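# Lift one staple stick out and set it down

## Task

Remove a single stick of staples from the staple box and place it on the table with its legs pointing down, far enough away that it touches neither the box's tray nor its sleeve.

## Robot and tools

Robot: two arms, left_arm and right_arm, each with a two-finger gripper. left_arm stands on the +y side (arm names do not match image sides). Calibrated bases in the scene frame: left_arm at (+0.014, +0.297, +0.041) m, quat_wxyz (+1.000, 0, 0, -0.018); right_arm at (+0.049, -0.282, +0.024) m, quat_wxyz (+1.000, 0, 0, +0.006). A two-camera stand sits behind the arms.

Frames. Scene frame: origin at table-top height, halfway between the nominal bases, +z up, +x outward over the table. Fixed cameras and the table use it. Each arm reports its hand pose, velocities, targets and wrist-camera pose in its own base frame. Motion offsets are taken along the axes of that arm's current Hand target. On a gripper, the fingers point along its +z and spread along its y. end_effector_position marks the spot between the pads, roughly 1 cm short of the fingertips. Printed positions may be off by a few cm, more at long reach.

Row layout, shared by execute_actions and move: one list of 14 numbers, each in [-1, 1], covering both arms even if one stays still: left dx, dy, dz, rx, ry, rz, opening, then right dx, dy, dz, rx, ry, rz, opening. The first six per arm are an offset (not a pose) from that arm's Hand target at the start of the action or move; 1.0 equals 0.6 m of translation or 180 degrees of turn; rx, ry, rz form a single rotation vector. Opening is absolute: +1 fully open (0.094 m), -1 closed. All six zeros asks an arm to return to its current Hand target. A 0 in the opening slot really commands half-open, so to keep a gripper as is, repeat its current opening.

execute_actions(actions, cameras): actions is a list of actions; each action has up to 15 rows, one per 1/30 s step; a short action repeats its final row for the rest. Every row in an action counts from the same starting Hand target, not from the row before; the next action starts from wherever the Hand target now is, so sending the same offset again moves further. cameras: list of names, ["all"], or []; by default images appear only for an empty actions list. An empty list also reveals the current scene number and task.

move(target, speed, blend, opening_speed, grip_force, blocking, cameras): target is one 14-number row or a list of up to 15 rows; every row is an offset from the same starting Hand targets. The gripper follows a straight line, turning the short way, with no obstacle avoidance. speed: top path speed in m/s, 0.002 to 2.9, default 0.25 (turning up to twice that in rad/s); one value or one per target. blend: corner rounding in m for lists, default 0 meaning stop at each. opening_speed: rate of the opening command per second on the -1..+1 scale, at least 0.2; use it for gentle closing. grip_force: per-pad limit in N, 10 to 50 (full), one value or one per arm; it persists; lower values close slowly. blocking=false returns after about 0.5 s while motion continues. Whole paths are capped at 10 s. The result adds a move: line: done, off_target, moving, held or fault, plus limits such as paced (pose clipped) or held (steps withheld). Neither done nor off_target proves contact or its absence.

wait(seconds 0 to 10, cameras): lets time pass with the last commands held; returns early if a move finishes. stop(cameras): brakes a running move, needing some distance. zoom_image(camera, region): enlarges [x0, y0, x1, y1] pixels (at most 504 by 504) of the latest image of cam_head_left, cam_head_right, cam_left_wrist or cam_right_wrist. finished_scene(scene): ends the scene with its number; irreversible, call nothing after it in that reply.

Cameras, all 504x504: cam_head_left, cam_head_right, cam_left_wrist, cam_right_wrist.

Results: per arm end_effector_position (m) and end_effector_quat_wxyz in base frame; Hand target (the last commanded pose after clipping, the origin of the next offsets); Tool commands; grip_measured on the opening scale (reads up to about 2.5 mm wide when empty, and near or slightly under the part's width when squeezing); Joint positions (last value is finger gap in m); joint torques (include gravity, signed toward larger joint angle, numbers 1 to 3 wrap at ±28 N m); Joint velocities (may be omitted when all are noise); for execute_actions, step readings of position. Gripper rest positions may differ by a few cm from the command because of friction and load; the next command, even all zeros, retries, otherwise add the gap as an offset. Each control step limits commanded orientation to 40 degrees from the measured one.

Joint ranges (rad): waist -2.618 to 3.054, shoulder 0.000 to 3.142, elbow 0.000 to 3.142 (straight at 2.901), wrist pitch -1.571 to 1.571, wrist yaw -1.571 to 1.571, wrist roll -2.094 to 2.094.

Avoid: dropping the stick or releasing it while it moves; knocking anything off the table; fast contacts or driving targets far past a contact (that presses hard); arms or grippers touching each other, including closing one gripper on the other's fingers; straining wrist camera cables; routing a path near an arm's own base; long stretched holds that heat motors (MOTOR HOT at 75 °C, the arm folds and stops at 90 °C, goes limp at 100 °C). To release a push, command the target back past the gripper. Objects may occasionally be nudged by outside disturbances.

Each tool is called after "Call:" as name(argument=value, ...), one argument or row to a line, values as JSON.

## Session

Call:
execute_actions(
  actions=[],
)

Scene clock: 0.00 s.
left_arm: end_effector_position=(+0.3926, +0.0129, +0.1019) grip_measured=+1.000 end_effector_quat_wxyz=(+0.596, -0.042, +0.799, +0.071) | right_arm: end_effector_position=(+0.4113, +0.0024, +0.0960) grip_measured=+1.000 end_effector_quat_wxyz=(+0.557, -0.017, +0.830, +0.020)
Joint positions: left_arm=[-0.078 1.553 0.33 0.931 -0.239 -0.005 0.094] | right_arm=[-0.032 1.554 0.451 0.714 -0.081 -0.019 0.094]
Joint velocities: within noise
Joint torques (N m): no reading
Heat: left arm: 27 °C; right arm: 26 °C.
Hand target: left_arm +0.3937, +0.0130, +0.1046; +0.598, -0.043, +0.797, +0.071 | right_arm +0.4121, +0.0024, +0.0980; +0.558, -0.017, +0.829, +0.020
Tool commands: left_gripper/opening=+1.0 right_gripper/opening=+1.0

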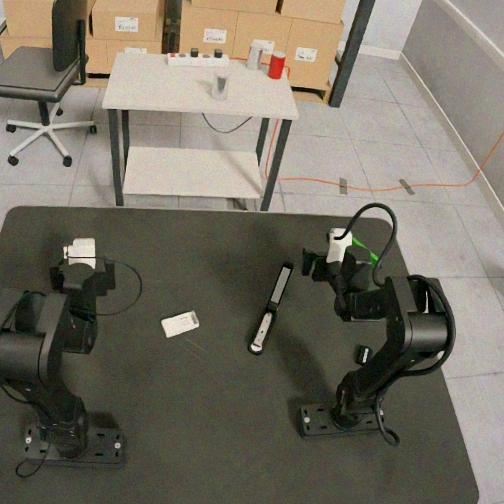

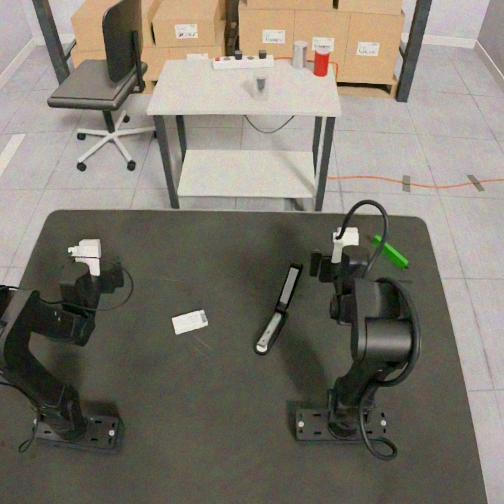

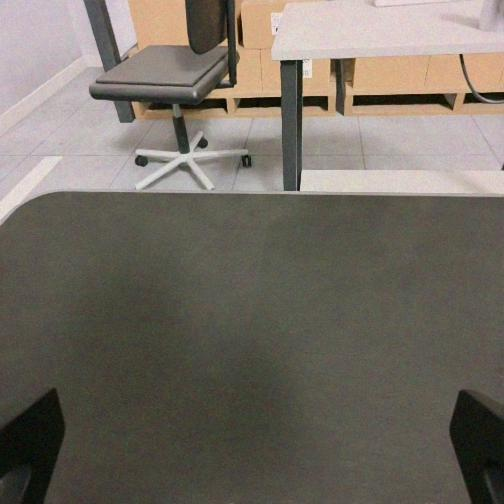

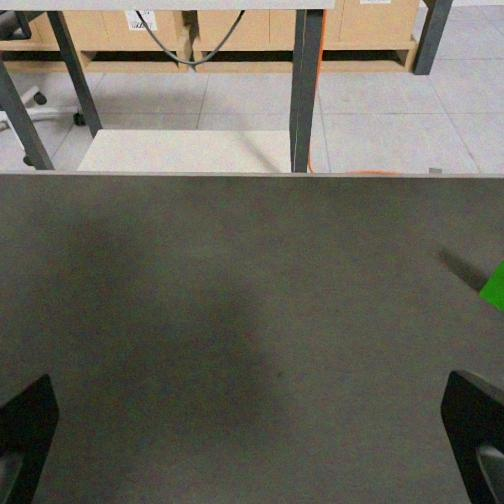

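Call:
zoom_image(
  camera="cam_head_left",
  region=[140, 290, 220, 370],
)

Call:
zoom_image(
  camera="cam_head_right",
  region=[150, 290, 230, 370],
)

Call:
zoom_image(
  camera="cam_head_right",
  region=[240, 250, 340, 370],
)

Scaled by 6.300.

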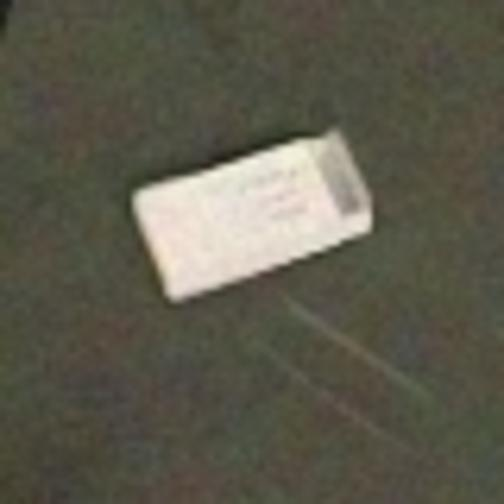

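Scaled by 6.300.

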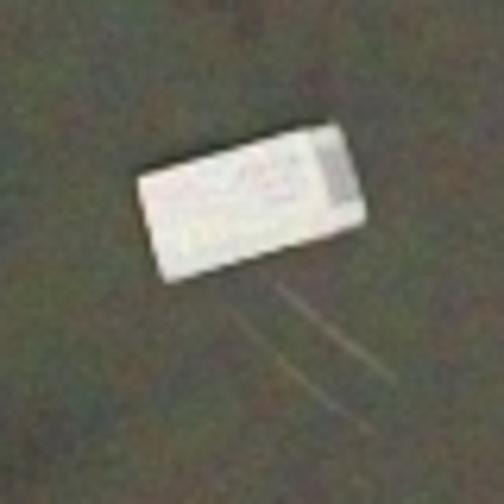

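Scaled by 4.200.

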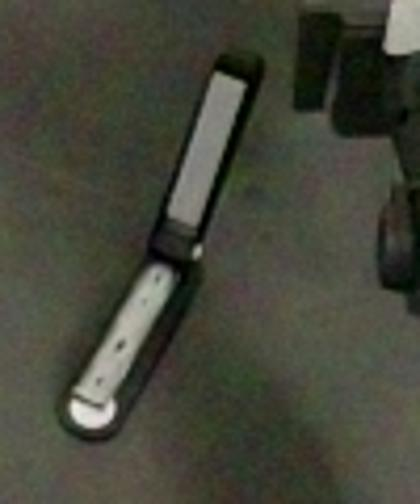

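Call:
move(
  target=[-0.042,-0.307,-0.315,0,0.41,0,1,0,0,0,0,0,0,1],
  cameras=["all"],
)

Scene clock: 4.10 s.
left_arm: end_effector_position=(+0.2504, -0.1973, +0.1668) grip_measured=+1.000 end_effector_quat_wxyz=(+0.003, -0.074, +0.997, +0.030) | right_arm: end_effector_position=(+0.4113, +0.0024, +0.0960) grip_measured=+1.000 end_effector_quat_wxyz=(+0.557, -0.017, +0.830, +0.020)
Joint positions: left_arm=[-0.697 1.798 1.721 -1.532 -0.047 -0.847 0.094] | right_arm=[-0.032 1.554 0.451 0.714 -0.081 -0.019 0.094]
Joint torques (N m): left_arm=[-0.36 -8.29 6.68 0.02 0.03 -0.14] | right_arm=[0.02 -4.7 5.81 1.6 0 0.01]
Heat: left arm: 28 °C; right arm: 26 °C.
Hand target: left_arm +0.2499, -0.2000, +0.1693; +0.000, -0.077, +0.997, +0.031 | right_arm +0.4122, +0.0024, +0.0980; +0.558, -0.017, +0.829, +0.020
Off the commanded pose: left_arm 0.004 m, 0 deg | right_arm 0.002 m, 0 deg.
move: done

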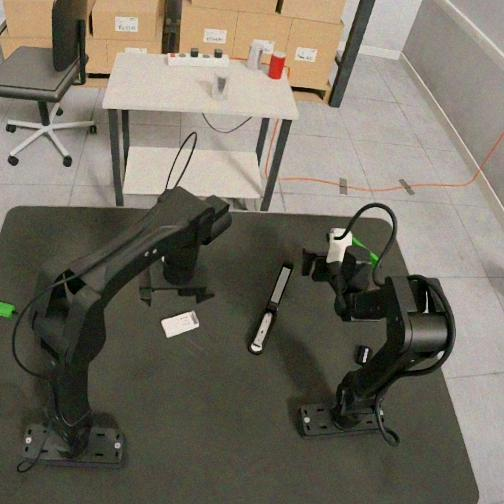

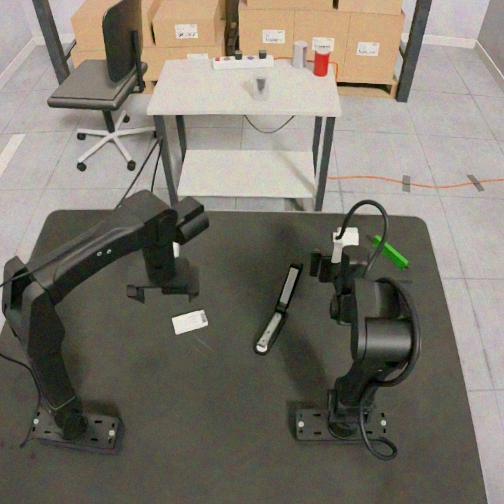

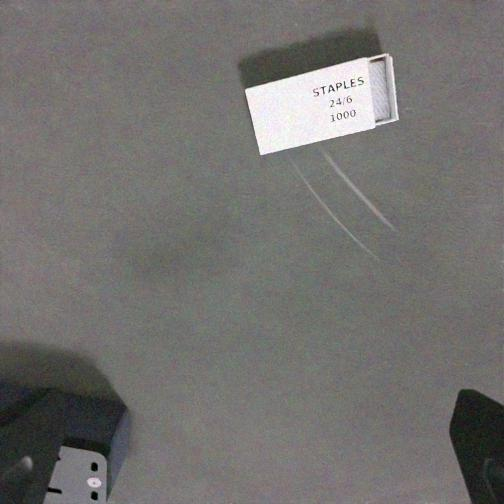

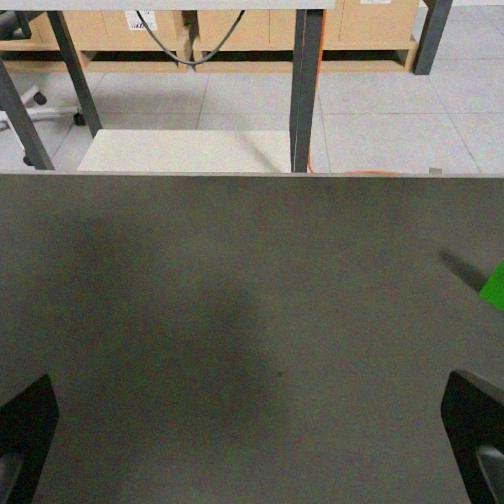

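Call:
zoom_image(
  camera="cam_left_wrist",
  region=[0, 304, 200, 504],
)

Call:
zoom_image(
  camera="cam_left_wrist",
  region=[230, 30, 420, 180],
)

Call:
zoom_image(
  camera="cam_head_right",
  region=[100, 200, 260, 360],
)

Scaled by 2.520.

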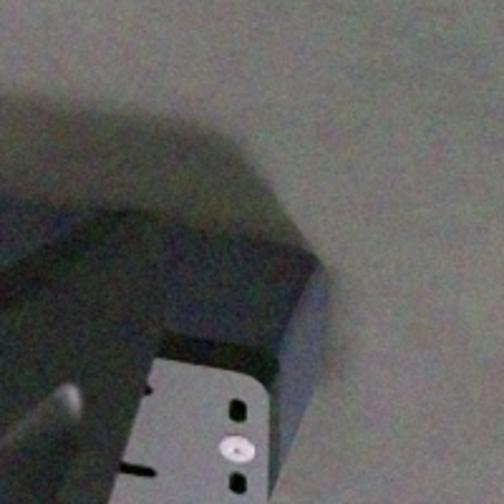

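Scaled by 2.653.

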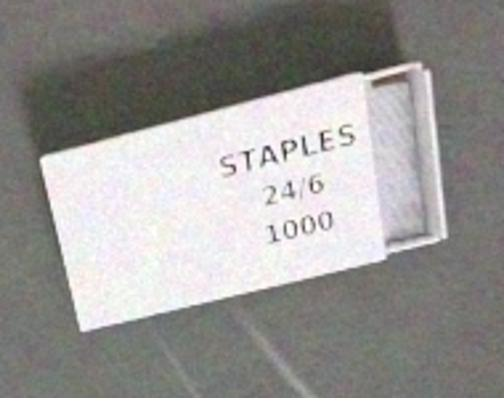

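Scaled by 3.150.

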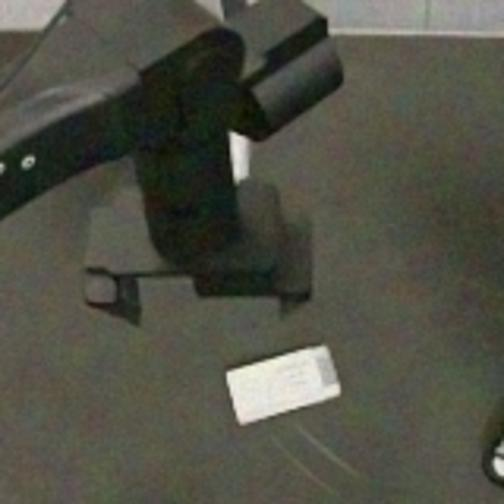

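Call:
move(
  target=[-0.0747,-0.062,-0.004,0,0,0,1,0,0,0,0,0,0,1],
  cameras=["cam_left_wrist","cam_head_left","cam_head_right"],
)

Call:
zoom_image(
  camera="cam_left_wrist",
  region=[150, 100, 350, 300],
)

Scene clock: 6.20 s.
left_arm: end_effector_position=(+0.2972, -0.2306, +0.1671) grip_measured=+1.000 end_effector_quat_wxyz=(+0.019, -0.078, +0.997, +0.013) | right_arm: end_effector_position=(+0.4113, +0.0024, +0.0960) grip_measured=+1.000 end_effector_quat_wxyz=(+0.557, -0.017, +0.830, +0.020)
Joint positions: left_arm=[-0.685 1.994 1.986 -1.553 -0.046 -0.84 0.094] | right_arm=[-0.032 1.554 0.451 0.714 -0.081 -0.019 0.094]
Joint torques (N m): left_arm=[0.5 -10.5 6.74 0.11 0.05 0.08] | right_arm=[-0.08 -4.66 5.61 1.6 -0.01 -0.04]
Heat: left arm: 27 °C; right arm: 26 °C.
Hand target: left_arm +0.2999, -0.2299, +0.1697; +0.000, -0.077, +0.997, +0.031 | right_arm +0.4122, +0.0024, +0.0980; +0.558, -0.017, +0.829, +0.020
Off the commanded pose: left_arm 0.004 m, 3 deg | right_arm 0.002 m, 0 deg.
joint sent to its limit (left arm) — joint 4 (wrist pitch), lower limit. The joint targets are off in orientation, not in position.
move: off_target (left_arm)
Images, in order (width x height): cam_head_left 504x504, cam_head_right 504x504, cam_left_wrist 504x504.

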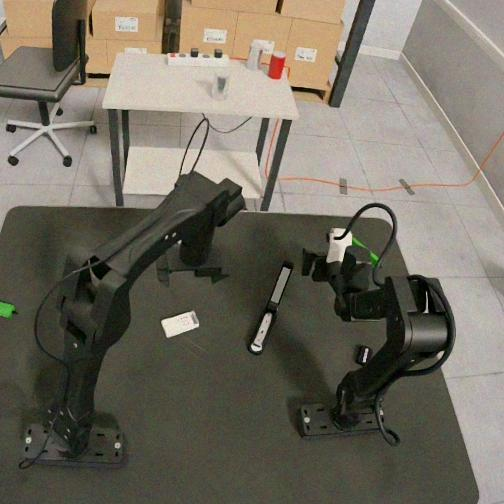

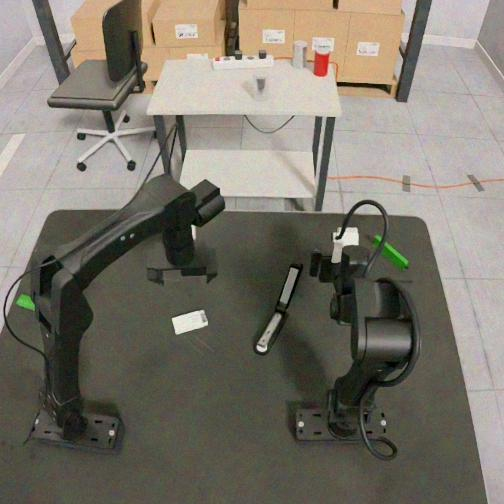

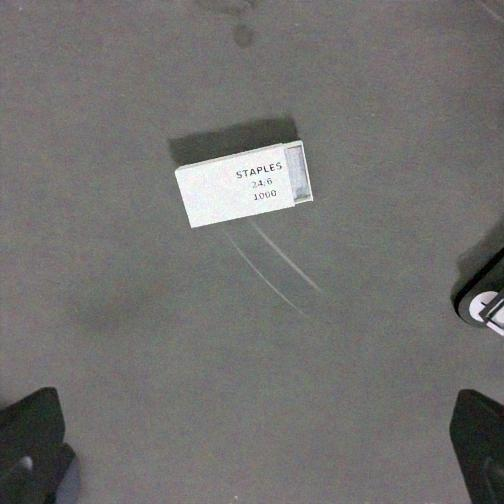

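Scaled by 2.520.

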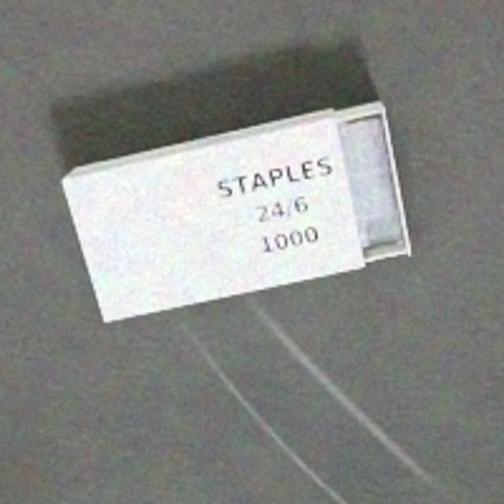

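Call:
move(
  target=[0.0075,0.0975,0.217,0.128,-0.153,0.407,1,0,0,0,0,0,0,1],
  cameras=["all"],
)

Scene clock: 11.53 s.
left_arm: end_effector_position=(+0.2863, -0.1644, +0.0445) grip_measured=+1.000 end_effector_quat_wxyz=(+0.211, +0.531, +0.809, -0.137) | right_arm: end_effector_position=(+0.4113, +0.0024, +0.0960) grip_measured=+1.000 end_effector_quat_wxyz=(+0.557, -0.017, +0.830, +0.020)
Joint positions: left_arm=[-0.326 1.554 0.842 -0.5 0.368 0.769 0.094] | right_arm=[-0.032 1.554 0.451 0.714 -0.081 -0.019 0.094]
Joint torques (N m): left_arm=[0.55 -6.98 4.08 0.97 0.35 0.07] | right_arm=[-0.14 -4.64 5.78 1.57 -0.01 -0.01]
Heat: left arm: 28 °C; right arm: 27 °C.
Hand target: left_arm +0.2858, -0.1649, +0.0432; +0.216, +0.533, +0.805, -0.144 | right_arm +0.4122, +0.0024, +0.0980; +0.558, -0.017, +0.829, +0.020
Off the commanded pose: left_arm 0.001 m, 1 deg | right_arm 0.002 m, 0 deg.
move: done

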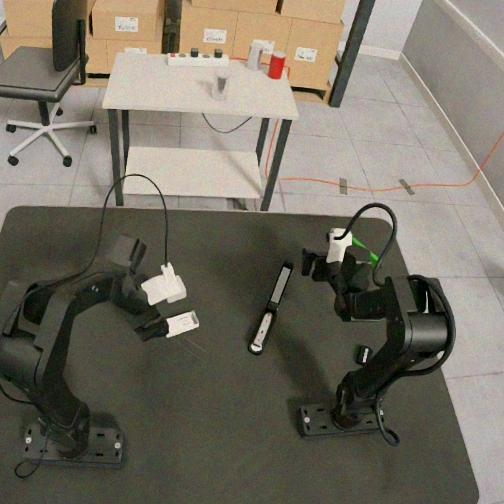

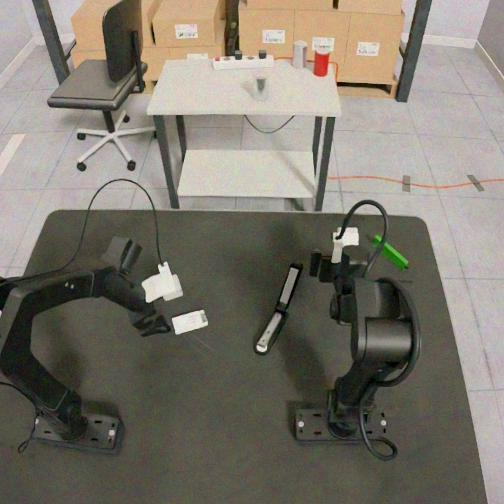

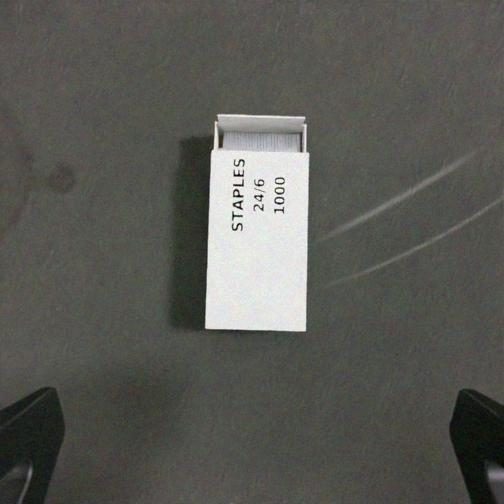

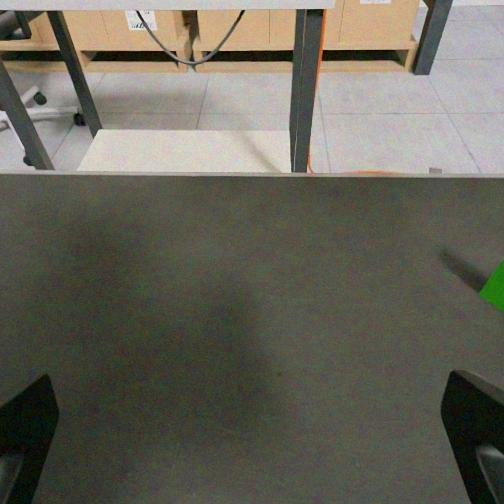

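Call:
zoom_image(
  camera="cam_left_wrist",
  region=[195, 100, 325, 230],
)

Call:
move(
  target=[0,0,0,0,0,0,1,0.127,0.466,-0.132,-0.453,0.149,-0.398,1],
  cameras=["all"],
)

Scaled by 3.877.

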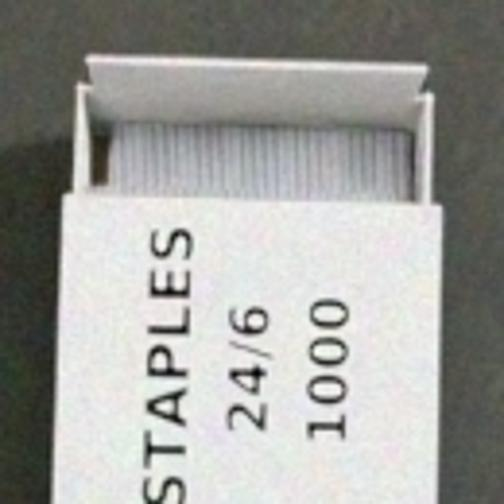

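Scene clock: 16.33 s.
left_arm: end_effector_position=(+0.2864, -0.1645, +0.0445) grip_measured=+1.000 end_effector_quat_wxyz=(+0.211, +0.532, +0.809, -0.137) | right_arm: end_effector_position=(+0.2962, +0.2737, +0.0649) grip_measured=+1.000 end_effector_quat_wxyz=(-0.157, +0.790, -0.557, -0.203)
Joint positions: left_arm=[-0.326 1.554 0.842 -0.499 0.369 0.769 0.094] | right_arm=[0.526 1.969 1.445 -0.918 -0.504 -1.353 0.094]
Joint torques (N m): left_arm=[0.58 -7.04 4.15 0.99 0.36 0.1] | right_arm=[0.21 -6.28 8.39 0.07 -0.41 -0.03]
Heat: left arm: 28 °C; right arm: 27 °C.
Hand target: left_arm +0.2859, -0.1650, +0.0433; +0.216, +0.533, +0.805, -0.144 | right_arm +0.2961, +0.2770, +0.0609; -0.148, +0.791, -0.555, -0.212
Off the commanded pose: left_arm 0.001 m, 1 deg | right_arm 0.005 m, 1 deg.
move: done

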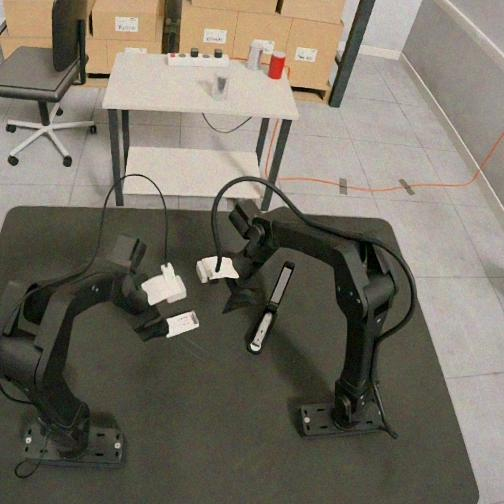

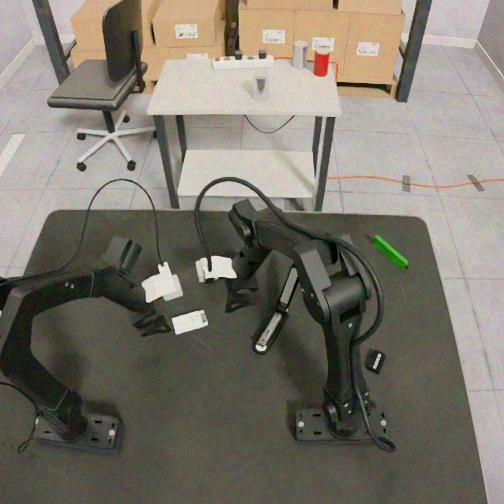

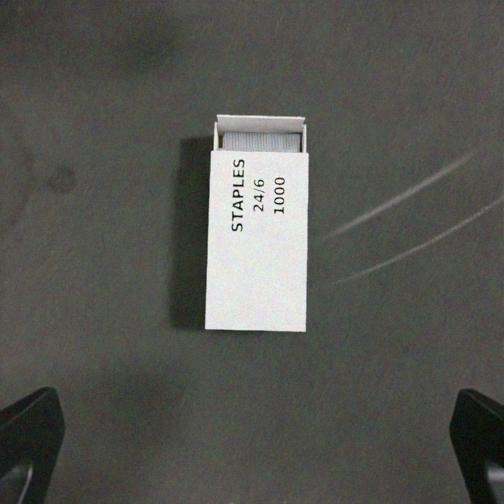

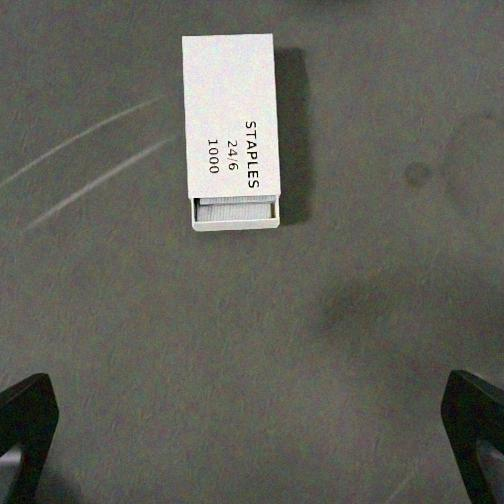

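Call:
zoom_image(
  camera="cam_right_wrist",
  region=[170, 150, 300, 250],
)

Scaled by 3.877.

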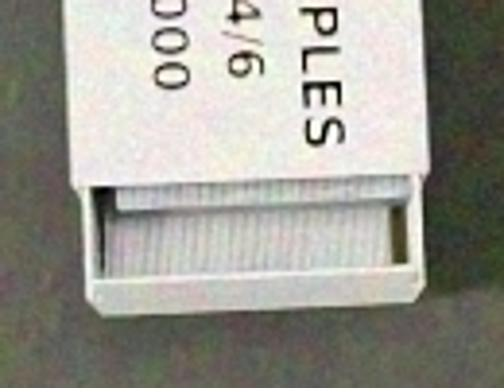

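Call:
move(
  target=[0.0168,0,0.1158,0,0,0,1,0,0,0,0,0,0,1],
  speed=0.1,
  cameras=["all"],
)

Scene clock: 18.37 s.
left_arm: end_effector_position=(+0.2988, -0.1874, -0.0175) grip_measured=+1.000 end_effector_quat_wxyz=(+0.218, +0.534, +0.804, -0.142) | right_arm: end_effector_position=(+0.2960, +0.2736, +0.0649) grip_measured=+1.000 end_effector_quat_wxyz=(-0.156, +0.790, -0.557, -0.203)
Joint positions: left_arm=[-0.381 1.774 0.774 -0.18 0.361 0.719 0.094] | right_arm=[0.526 1.969 1.445 -0.919 -0.504 -1.354 0.094]
Joint torques (N m): left_arm=[-0.64 -7.51 3.48 1.04 0.2 -0.12] | right_arm=[0.25 -6 8.35 0.04 -0.43 -0.1]
Heat: left arm: 28 °C; right arm: 27 °C.
Hand target: left_arm +0.2959, -0.1890, -0.0219; +0.216, +0.533, +0.805, -0.144 | right_arm +0.2961, +0.2769, +0.0609; -0.148, +0.791, -0.555, -0.212
Off the commanded pose: left_arm 0.005 m, 0 deg | right_arm 0.005 m, 1 deg.
move: done

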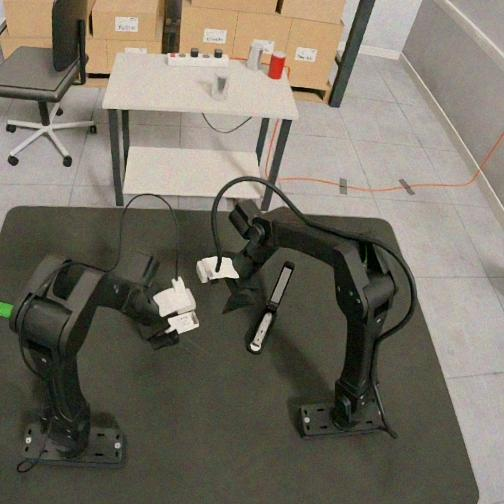

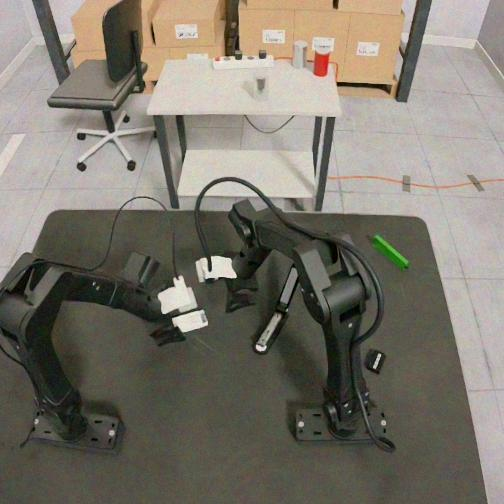

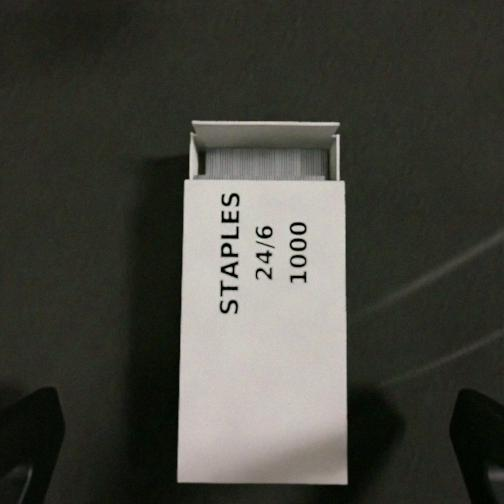

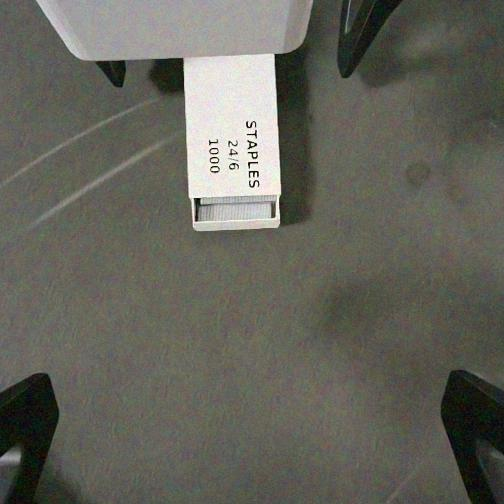

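Call:
move(
  target=[0.005,0,0.0087,0,0,0,1,0,0,0,0,0,0,1],
  speed=0.05,
  cameras=["cam_left_wrist","cam_right_wrist"],
)

Scene clock: 19.97 s.
left_arm: end_effector_position=(+0.2994, -0.1876, -0.0226) grip_measured=+1.000 end_effector_quat_wxyz=(+0.219, +0.534, +0.804, -0.141) | right_arm: end_effector_position=(+0.2960, +0.2736, +0.0649) grip_measured=+1.000 end_effector_quat_wxyz=(-0.156, +0.790, -0.557, -0.203)
Joint positions: left_arm=[-0.381 1.791 0.766 -0.152 0.361 0.719 0.094] | right_arm=[0.526 1.969 1.445 -0.919 -0.504 -1.354 0.094]
Joint torques (N m): left_arm=[-0.5 -7.39 3.41 1.04 0.2 -0.13] | right_arm=[0.2 -6.01 8.49 0.04 -0.43 -0.06]
Heat: left arm: 28 °C; right arm: 27 °C.
Hand target: left_arm +0.2958, -0.1890, -0.0280; +0.216, +0.533, +0.805, -0.144 | right_arm +0.2961, +0.2769, +0.0609; -0.148, +0.791, -0.555, -0.212
Off the commanded pose: left_arm 0.007 m, 1 deg | right_arm 0.005 m, 1 deg.
move: done
Images, in order (width x height): cam_left_wrist 504x504, cam_right_wrist 504x504.

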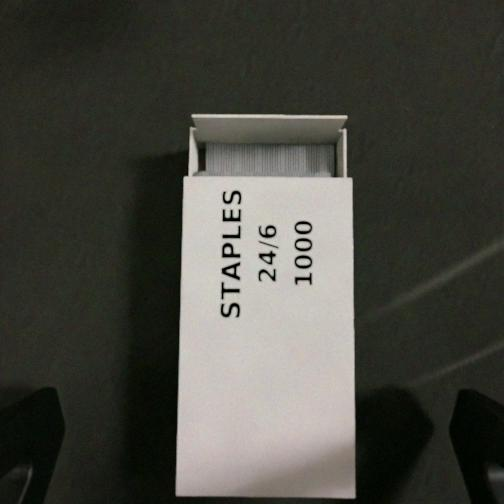

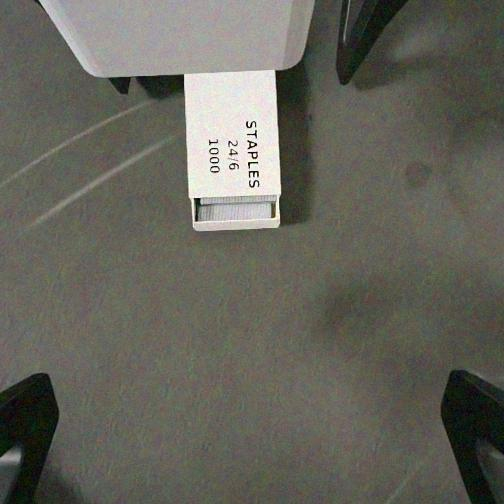

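Call:
move(
  target=[0,0,0,0,0,0,-0.3,0,0,0,0,0,0,1],
  grip_force=[15,50],
  cameras=["cam_left_wrist","cam_right_wrist"],
)

Scene clock: 25.07 s.
left_arm: end_effector_position=(+0.2996, -0.1877, -0.0225) grip_measured=+0.058 end_effector_quat_wxyz=(+0.220, +0.534, +0.804, -0.141) | right_arm: end_effector_position=(+0.2960, +0.2736, +0.0649) grip_measured=+1.000 end_effector_quat_wxyz=(-0.156, +0.790, -0.557, -0.203)
Joint positions: left_arm=[-0.381 1.791 0.766 -0.151 0.361 0.719 0.05] | right_arm=[0.526 1.969 1.445 -0.919 -0.504 -1.354 0.094]
Joint velocities: left_arm=[0.007 -0.002 -0.002 -0.022 -0.007 0.095 -0.008] | right_arm=[within noise]
Joint torques (N m): left_arm=[-0.57 -7.43 3.23 1.08 0.2 -0.12] | right_arm=[0.2 -6.15 8.44 0 -0.39 -0.08]
Heat: left arm: 28 °C; right arm: 26 °C.
Hand target: left_arm +0.2959, -0.1890, -0.0280; +0.216, +0.533, +0.805, -0.144 | right_arm +0.2961, +0.2769, +0.0609; -0.148, +0.791, -0.555, -0.212
Off the commanded pose: left_arm 0.007 m, 1 deg | right_arm 0.005 m, 1 deg.
grip_force (N): 15, 50
move: moving (left_arm; no rest 5 s after the path's end)
Images, in order (width x height): cam_left_wrist 504x504, cam_right_wrist 504x504.

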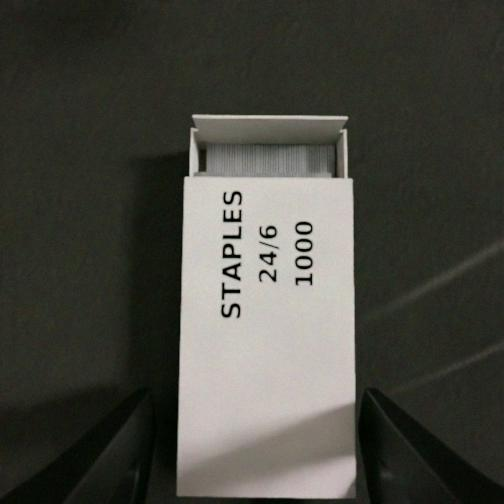

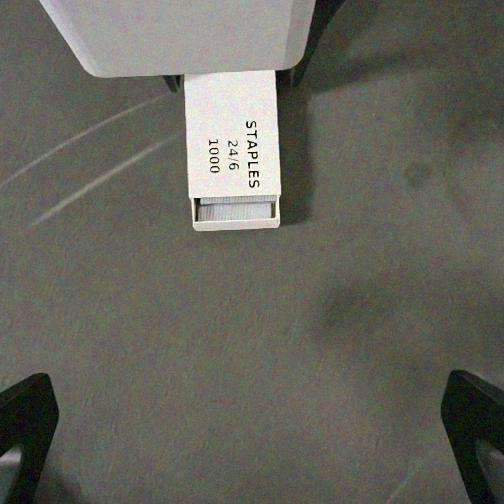

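Call:
wait(
  seconds=1,
  cameras=["all"],
)

Call:
zoom_image(
  camera="cam_head_left",
  region=[130, 230, 300, 370],
)

Call:
zoom_image(
  camera="cam_right_wrist",
  region=[0, 354, 504, 504],
)

Call:
zoom_image(
  camera="cam_head_right",
  region=[130, 230, 300, 370],
)

Scene clock: 26.53 s.
left_arm: end_effector_position=(+0.2996, -0.1877, -0.0225) grip_measured=-0.190 end_effector_quat_wxyz=(+0.220, +0.534, +0.804, -0.141) | right_arm: end_effector_position=(+0.2960, +0.2736, +0.0649) grip_measured=+1.000 end_effector_quat_wxyz=(-0.156, +0.790, -0.557, -0.203)
Joint positions: left_arm=[-0.381 1.791 0.766 -0.151 0.361 0.719 0.038] | right_arm=[0.526 1.969 1.445 -0.919 -0.504 -1.354 0.094]
Joint torques (N m): left_arm=[-0.66 -7.5 3.28 1.05 0.17 -0.11] | right_arm=[0.21 -6.22 8.32 0.08 -0.44 -0.12]
Heat: left arm: 28 °C; right arm: 26 °C.
Hand target: left_arm +0.2959, -0.1890, -0.0280; +0.216, +0.533, +0.805, -0.144 | right_arm +0.2961, +0.2769, +0.0609; -0.148, +0.791, -0.555, -0.212
Tool commands: left_gripper/opening=-0.3 right_gripper/opening=+1.0
Off the commanded pose: left_arm 0.007 m, 1 deg | right_arm 0.005 m, 1 deg.
grip_force (N): 15, 50
wait: 1.00 s; no rest

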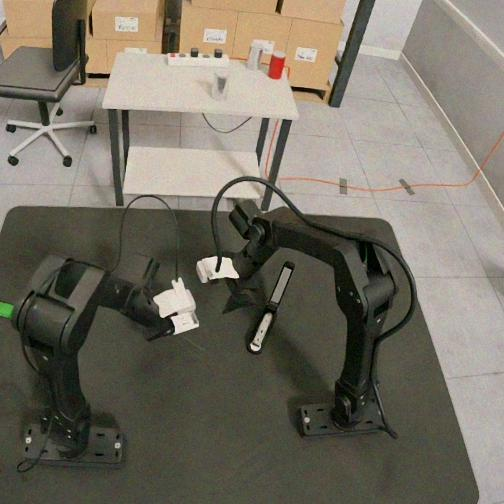

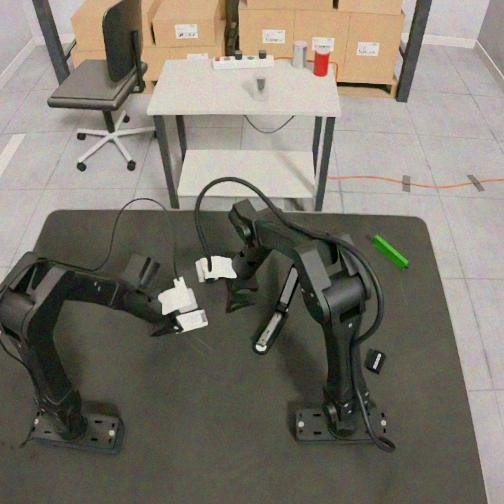

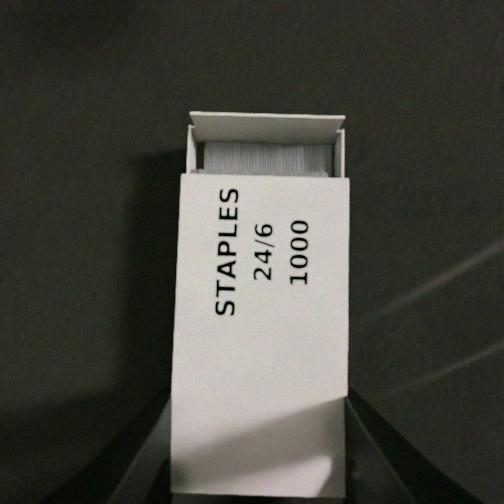

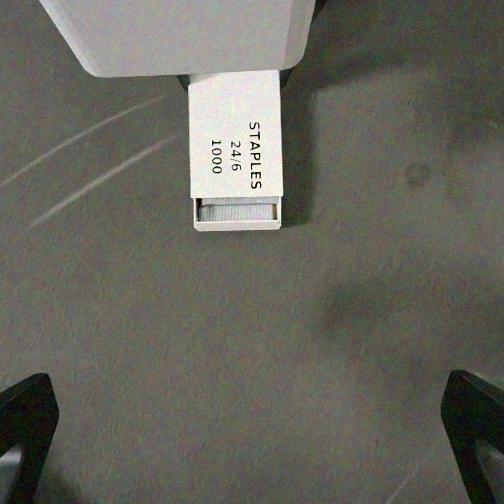

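Scaled by 2.965.

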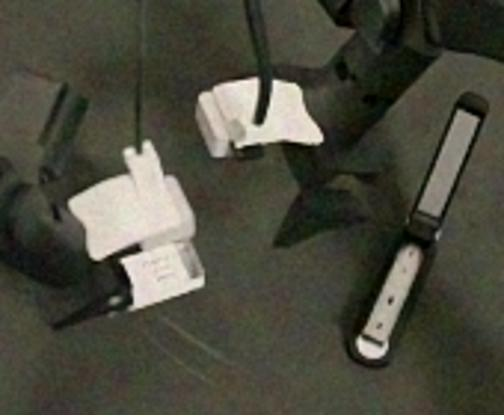

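Scaled by 1.000.

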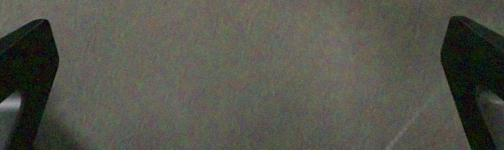

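Scaled by 2.965.

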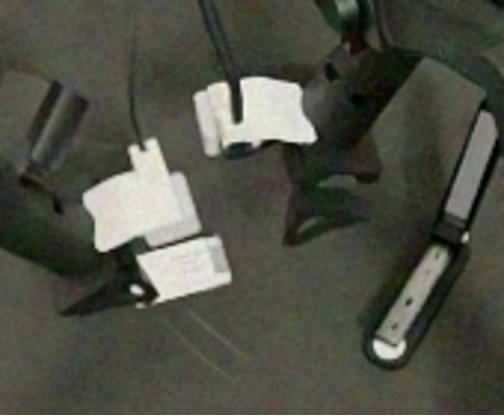

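Call:
move(
  target=[0,0,0,0,0,0,-0.3,-0.0138,0.013,0.095,0,0,0,0.2],
  speed=0.1,
  cameras=["cam_left_wrist","cam_right_wrist"],
)

Call:
zoom_image(
  camera="cam_right_wrist",
  region=[100, 204, 400, 504],
)

Scene clock: 27.90 s.
left_arm: end_effector_position=(+0.3000, -0.1875, -0.0226) grip_measured=-0.197 end_effector_quat_wxyz=(+0.220, +0.533, +0.805, -0.141) | right_arm: end_effector_position=(+0.2827, +0.3048, +0.0290) grip_measured=+0.201 end_effector_quat_wxyz=(-0.158, +0.792, -0.555, -0.201)
Joint positions: left_arm=[-0.381 1.791 0.765 -0.149 0.36 0.716 0.038] | right_arm=[0.616 2.022 1.369 -0.739 -0.487 -1.258 0.056]
Joint torques (N m): left_arm=[-0.54 -7.51 3.23 1.02 0.22 -0.07] | right_arm=[0.73 -6.28 4.81 0.51 -0.47 0.06]
Heat: left arm: 28 °C; right arm: 26 °C.
Hand target: left_arm +0.2958, -0.1890, -0.0280; +0.216, +0.533, +0.805, -0.144 | right_arm +0.2766, +0.3078, +0.0158; -0.148, +0.791, -0.555, -0.212
Off the commanded pose: left_arm 0.007 m, 1 deg | right_arm 0.015 m, 2 deg.
grip_force (N): 15, 50
move: off_target (right_arm)
Images, in order (width x height): cam_left_wrist 504x504, cam_right_wrist 504x504.

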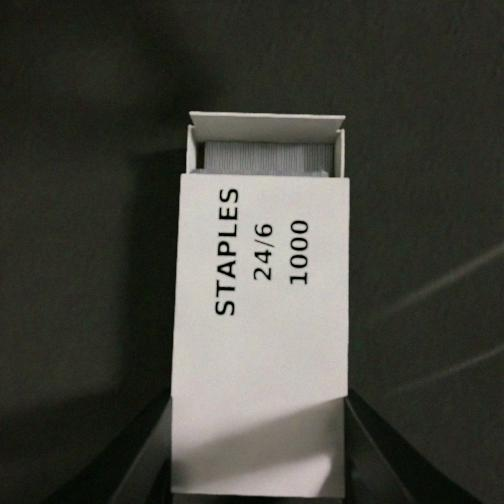

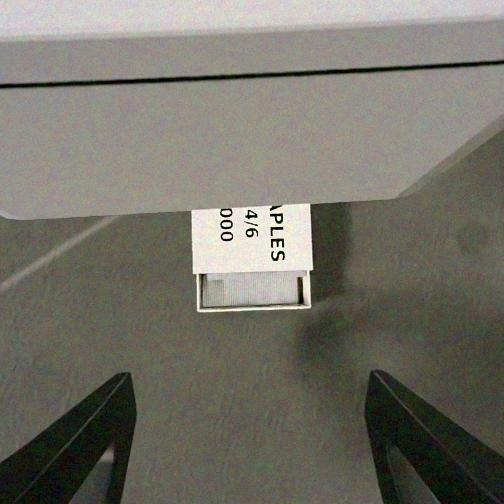

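Scaled by 1.680.

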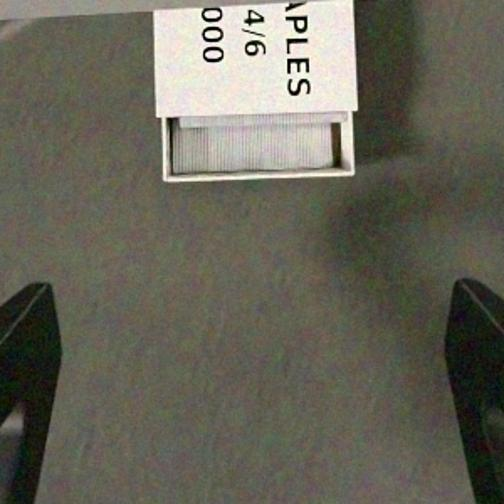

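Call:
move(
  target=[0,0,0,0,0,0,-0.3,0.0425,-0.007,-0.038,0,-0.139,0,0.2],
  speed=0.1,
  cameras=["all"],
)

Call:
zoom_image(
  camera="cam_right_wrist",
  region=[100, 204, 400, 504],
)

Scene clock: 31.20 s.
left_arm: end_effector_position=(+0.3001, -0.1876, -0.0225) grip_measured=-0.197 end_effector_quat_wxyz=(+0.221, +0.533, +0.805, -0.141) | right_arm: end_effector_position=(+0.2991, +0.2781, +0.0315) grip_measured=+0.201 end_effector_quat_wxyz=(-0.271, +0.738, -0.508, -0.353)
Joint positions: left_arm=[-0.381 1.791 0.765 -0.148 0.36 0.715 0.038] | right_arm=[0.388 2.096 1.283 -0.659 -0.918 -1.498 0.056]
Joint torques (N m): left_arm=[-0.54 -7.45 3.38 1.03 0.2 -0.08] | right_arm=[-0.69 -6.15 4.14 0.14 -0.96 -0.05]
Heat: left arm: 28 °C; right arm: 26 °C.
Hand target: left_arm +0.2959, -0.1890, -0.0280; +0.216, +0.533, +0.805, -0.144 | right_arm +0.2919, +0.2778, +0.0227; -0.265, +0.726, -0.510, -0.378
Off the commanded pose: left_arm 0.007 m, 1 deg | right_arm 0.011 m, 3 deg.
grip_force (N): 15, 50
move: off_target (right_arm)

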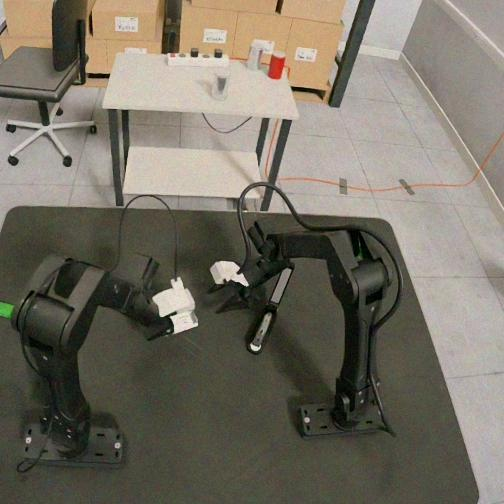

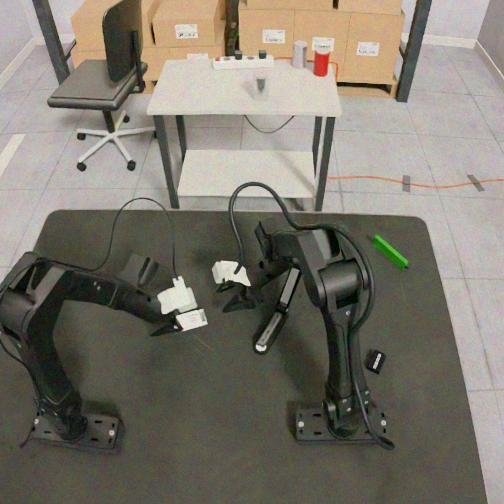

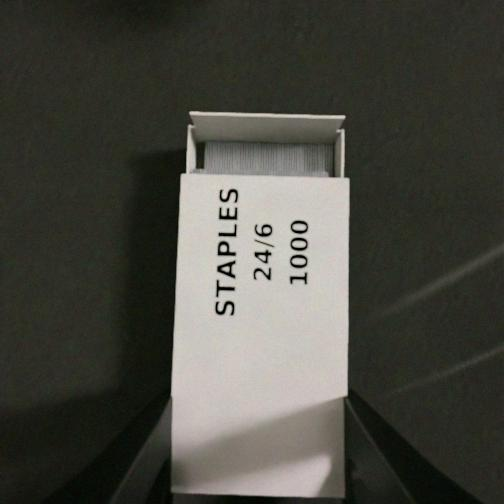

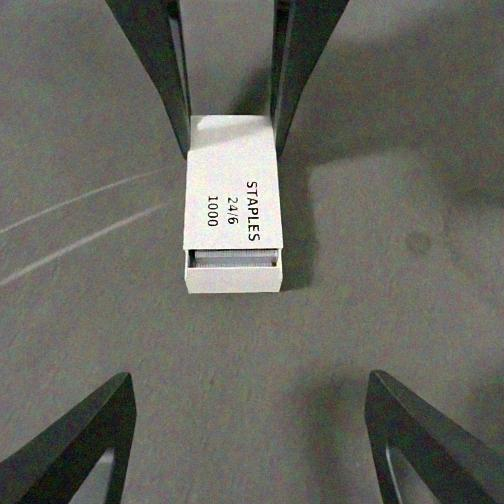

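Scaled by 1.680.

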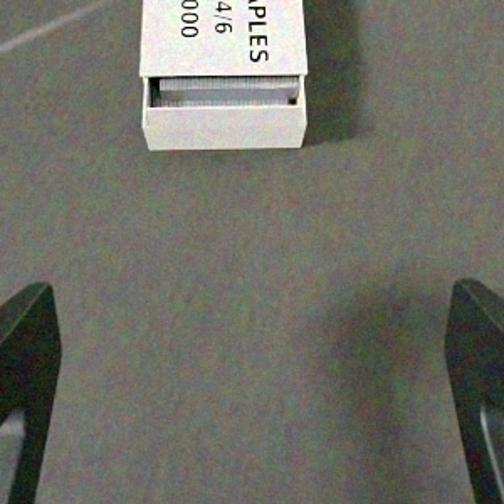

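Call:
move(
  target=[0,0,0,0,0,0,-0.3,0.0068,0.0097,0.115,0,0,0,0.2],
  speed=0.08,
  cameras=["cam_left_wrist","cam_right_wrist","cam_head_left"],
)

Call:
zoom_image(
  camera="cam_right_wrist",
  region=[100, 204, 400, 504],
)

Scene clock: 33.40 s.
left_arm: end_effector_position=(+0.3001, -0.1876, -0.0225) grip_measured=-0.197 end_effector_quat_wxyz=(+0.221, +0.533, +0.805, -0.141) | right_arm: end_effector_position=(+0.2774, +0.3278, -0.0077) grip_measured=+0.201 end_effector_quat_wxyz=(-0.278, +0.732, -0.506, -0.363)
Joint positions: left_arm=[-0.381 1.791 0.765 -0.148 0.36 0.715 0.038] | right_arm=[0.526 2.171 1.181 -0.294 -0.918 -1.263 0.056]
Joint torques (N m): left_arm=[-0.53 -7.54 3.34 1.04 0.22 -0.11] | right_arm=[0.13 -6.63 3.37 0.61 -0.68 0.02]
Heat: left arm: 28 °C; right arm: 27 °C.
Hand target: left_arm +0.2959, -0.1890, -0.0280; +0.216, +0.533, +0.805, -0.144 | right_arm +0.2680, +0.3268, -0.0201; -0.265, +0.726, -0.509, -0.378
Off the commanded pose: left_arm 0.007 m, 1 deg | right_arm 0.016 m, 2 deg.
grip_force (N): 15, 50
move: off_target (right_arm)
Images, in order (width x height): cam_head_left 504x504, cam_left_wrist 504x504, cam_right_wrist 504x504.

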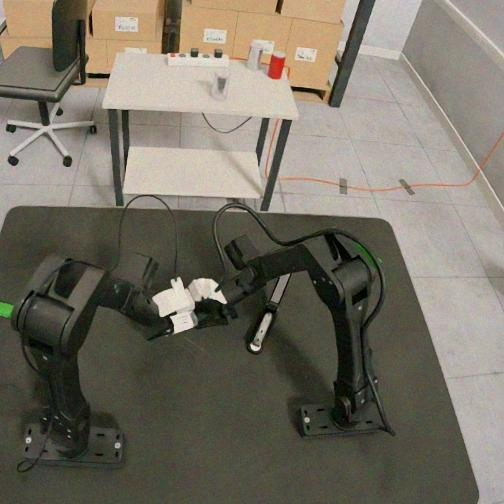

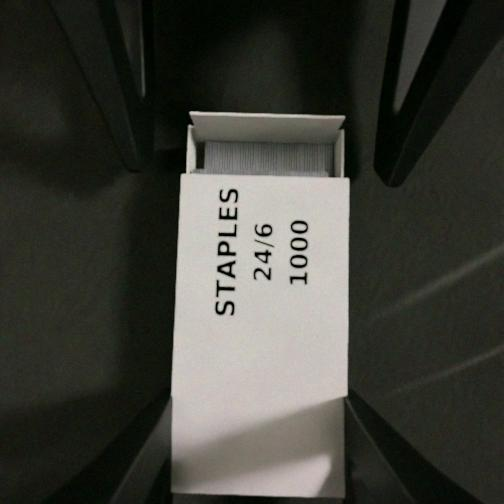

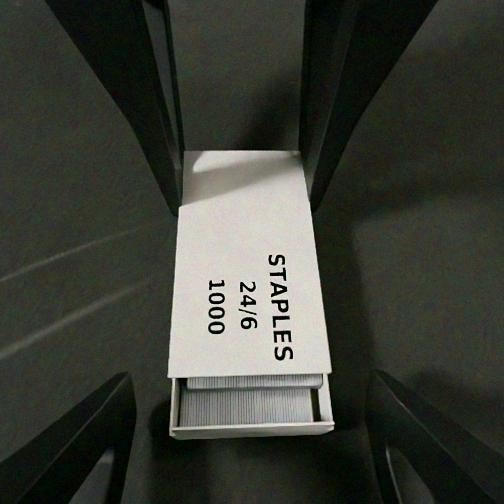

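Scaled by 1.680.

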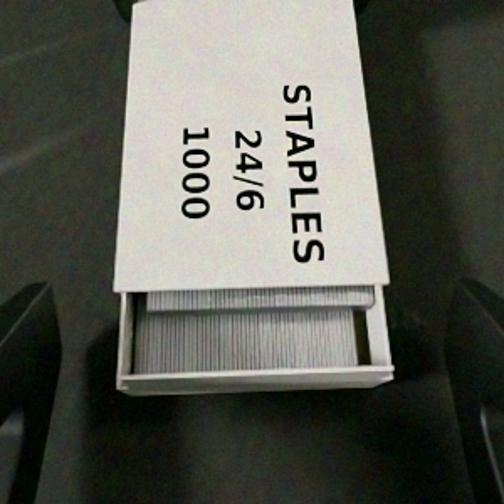

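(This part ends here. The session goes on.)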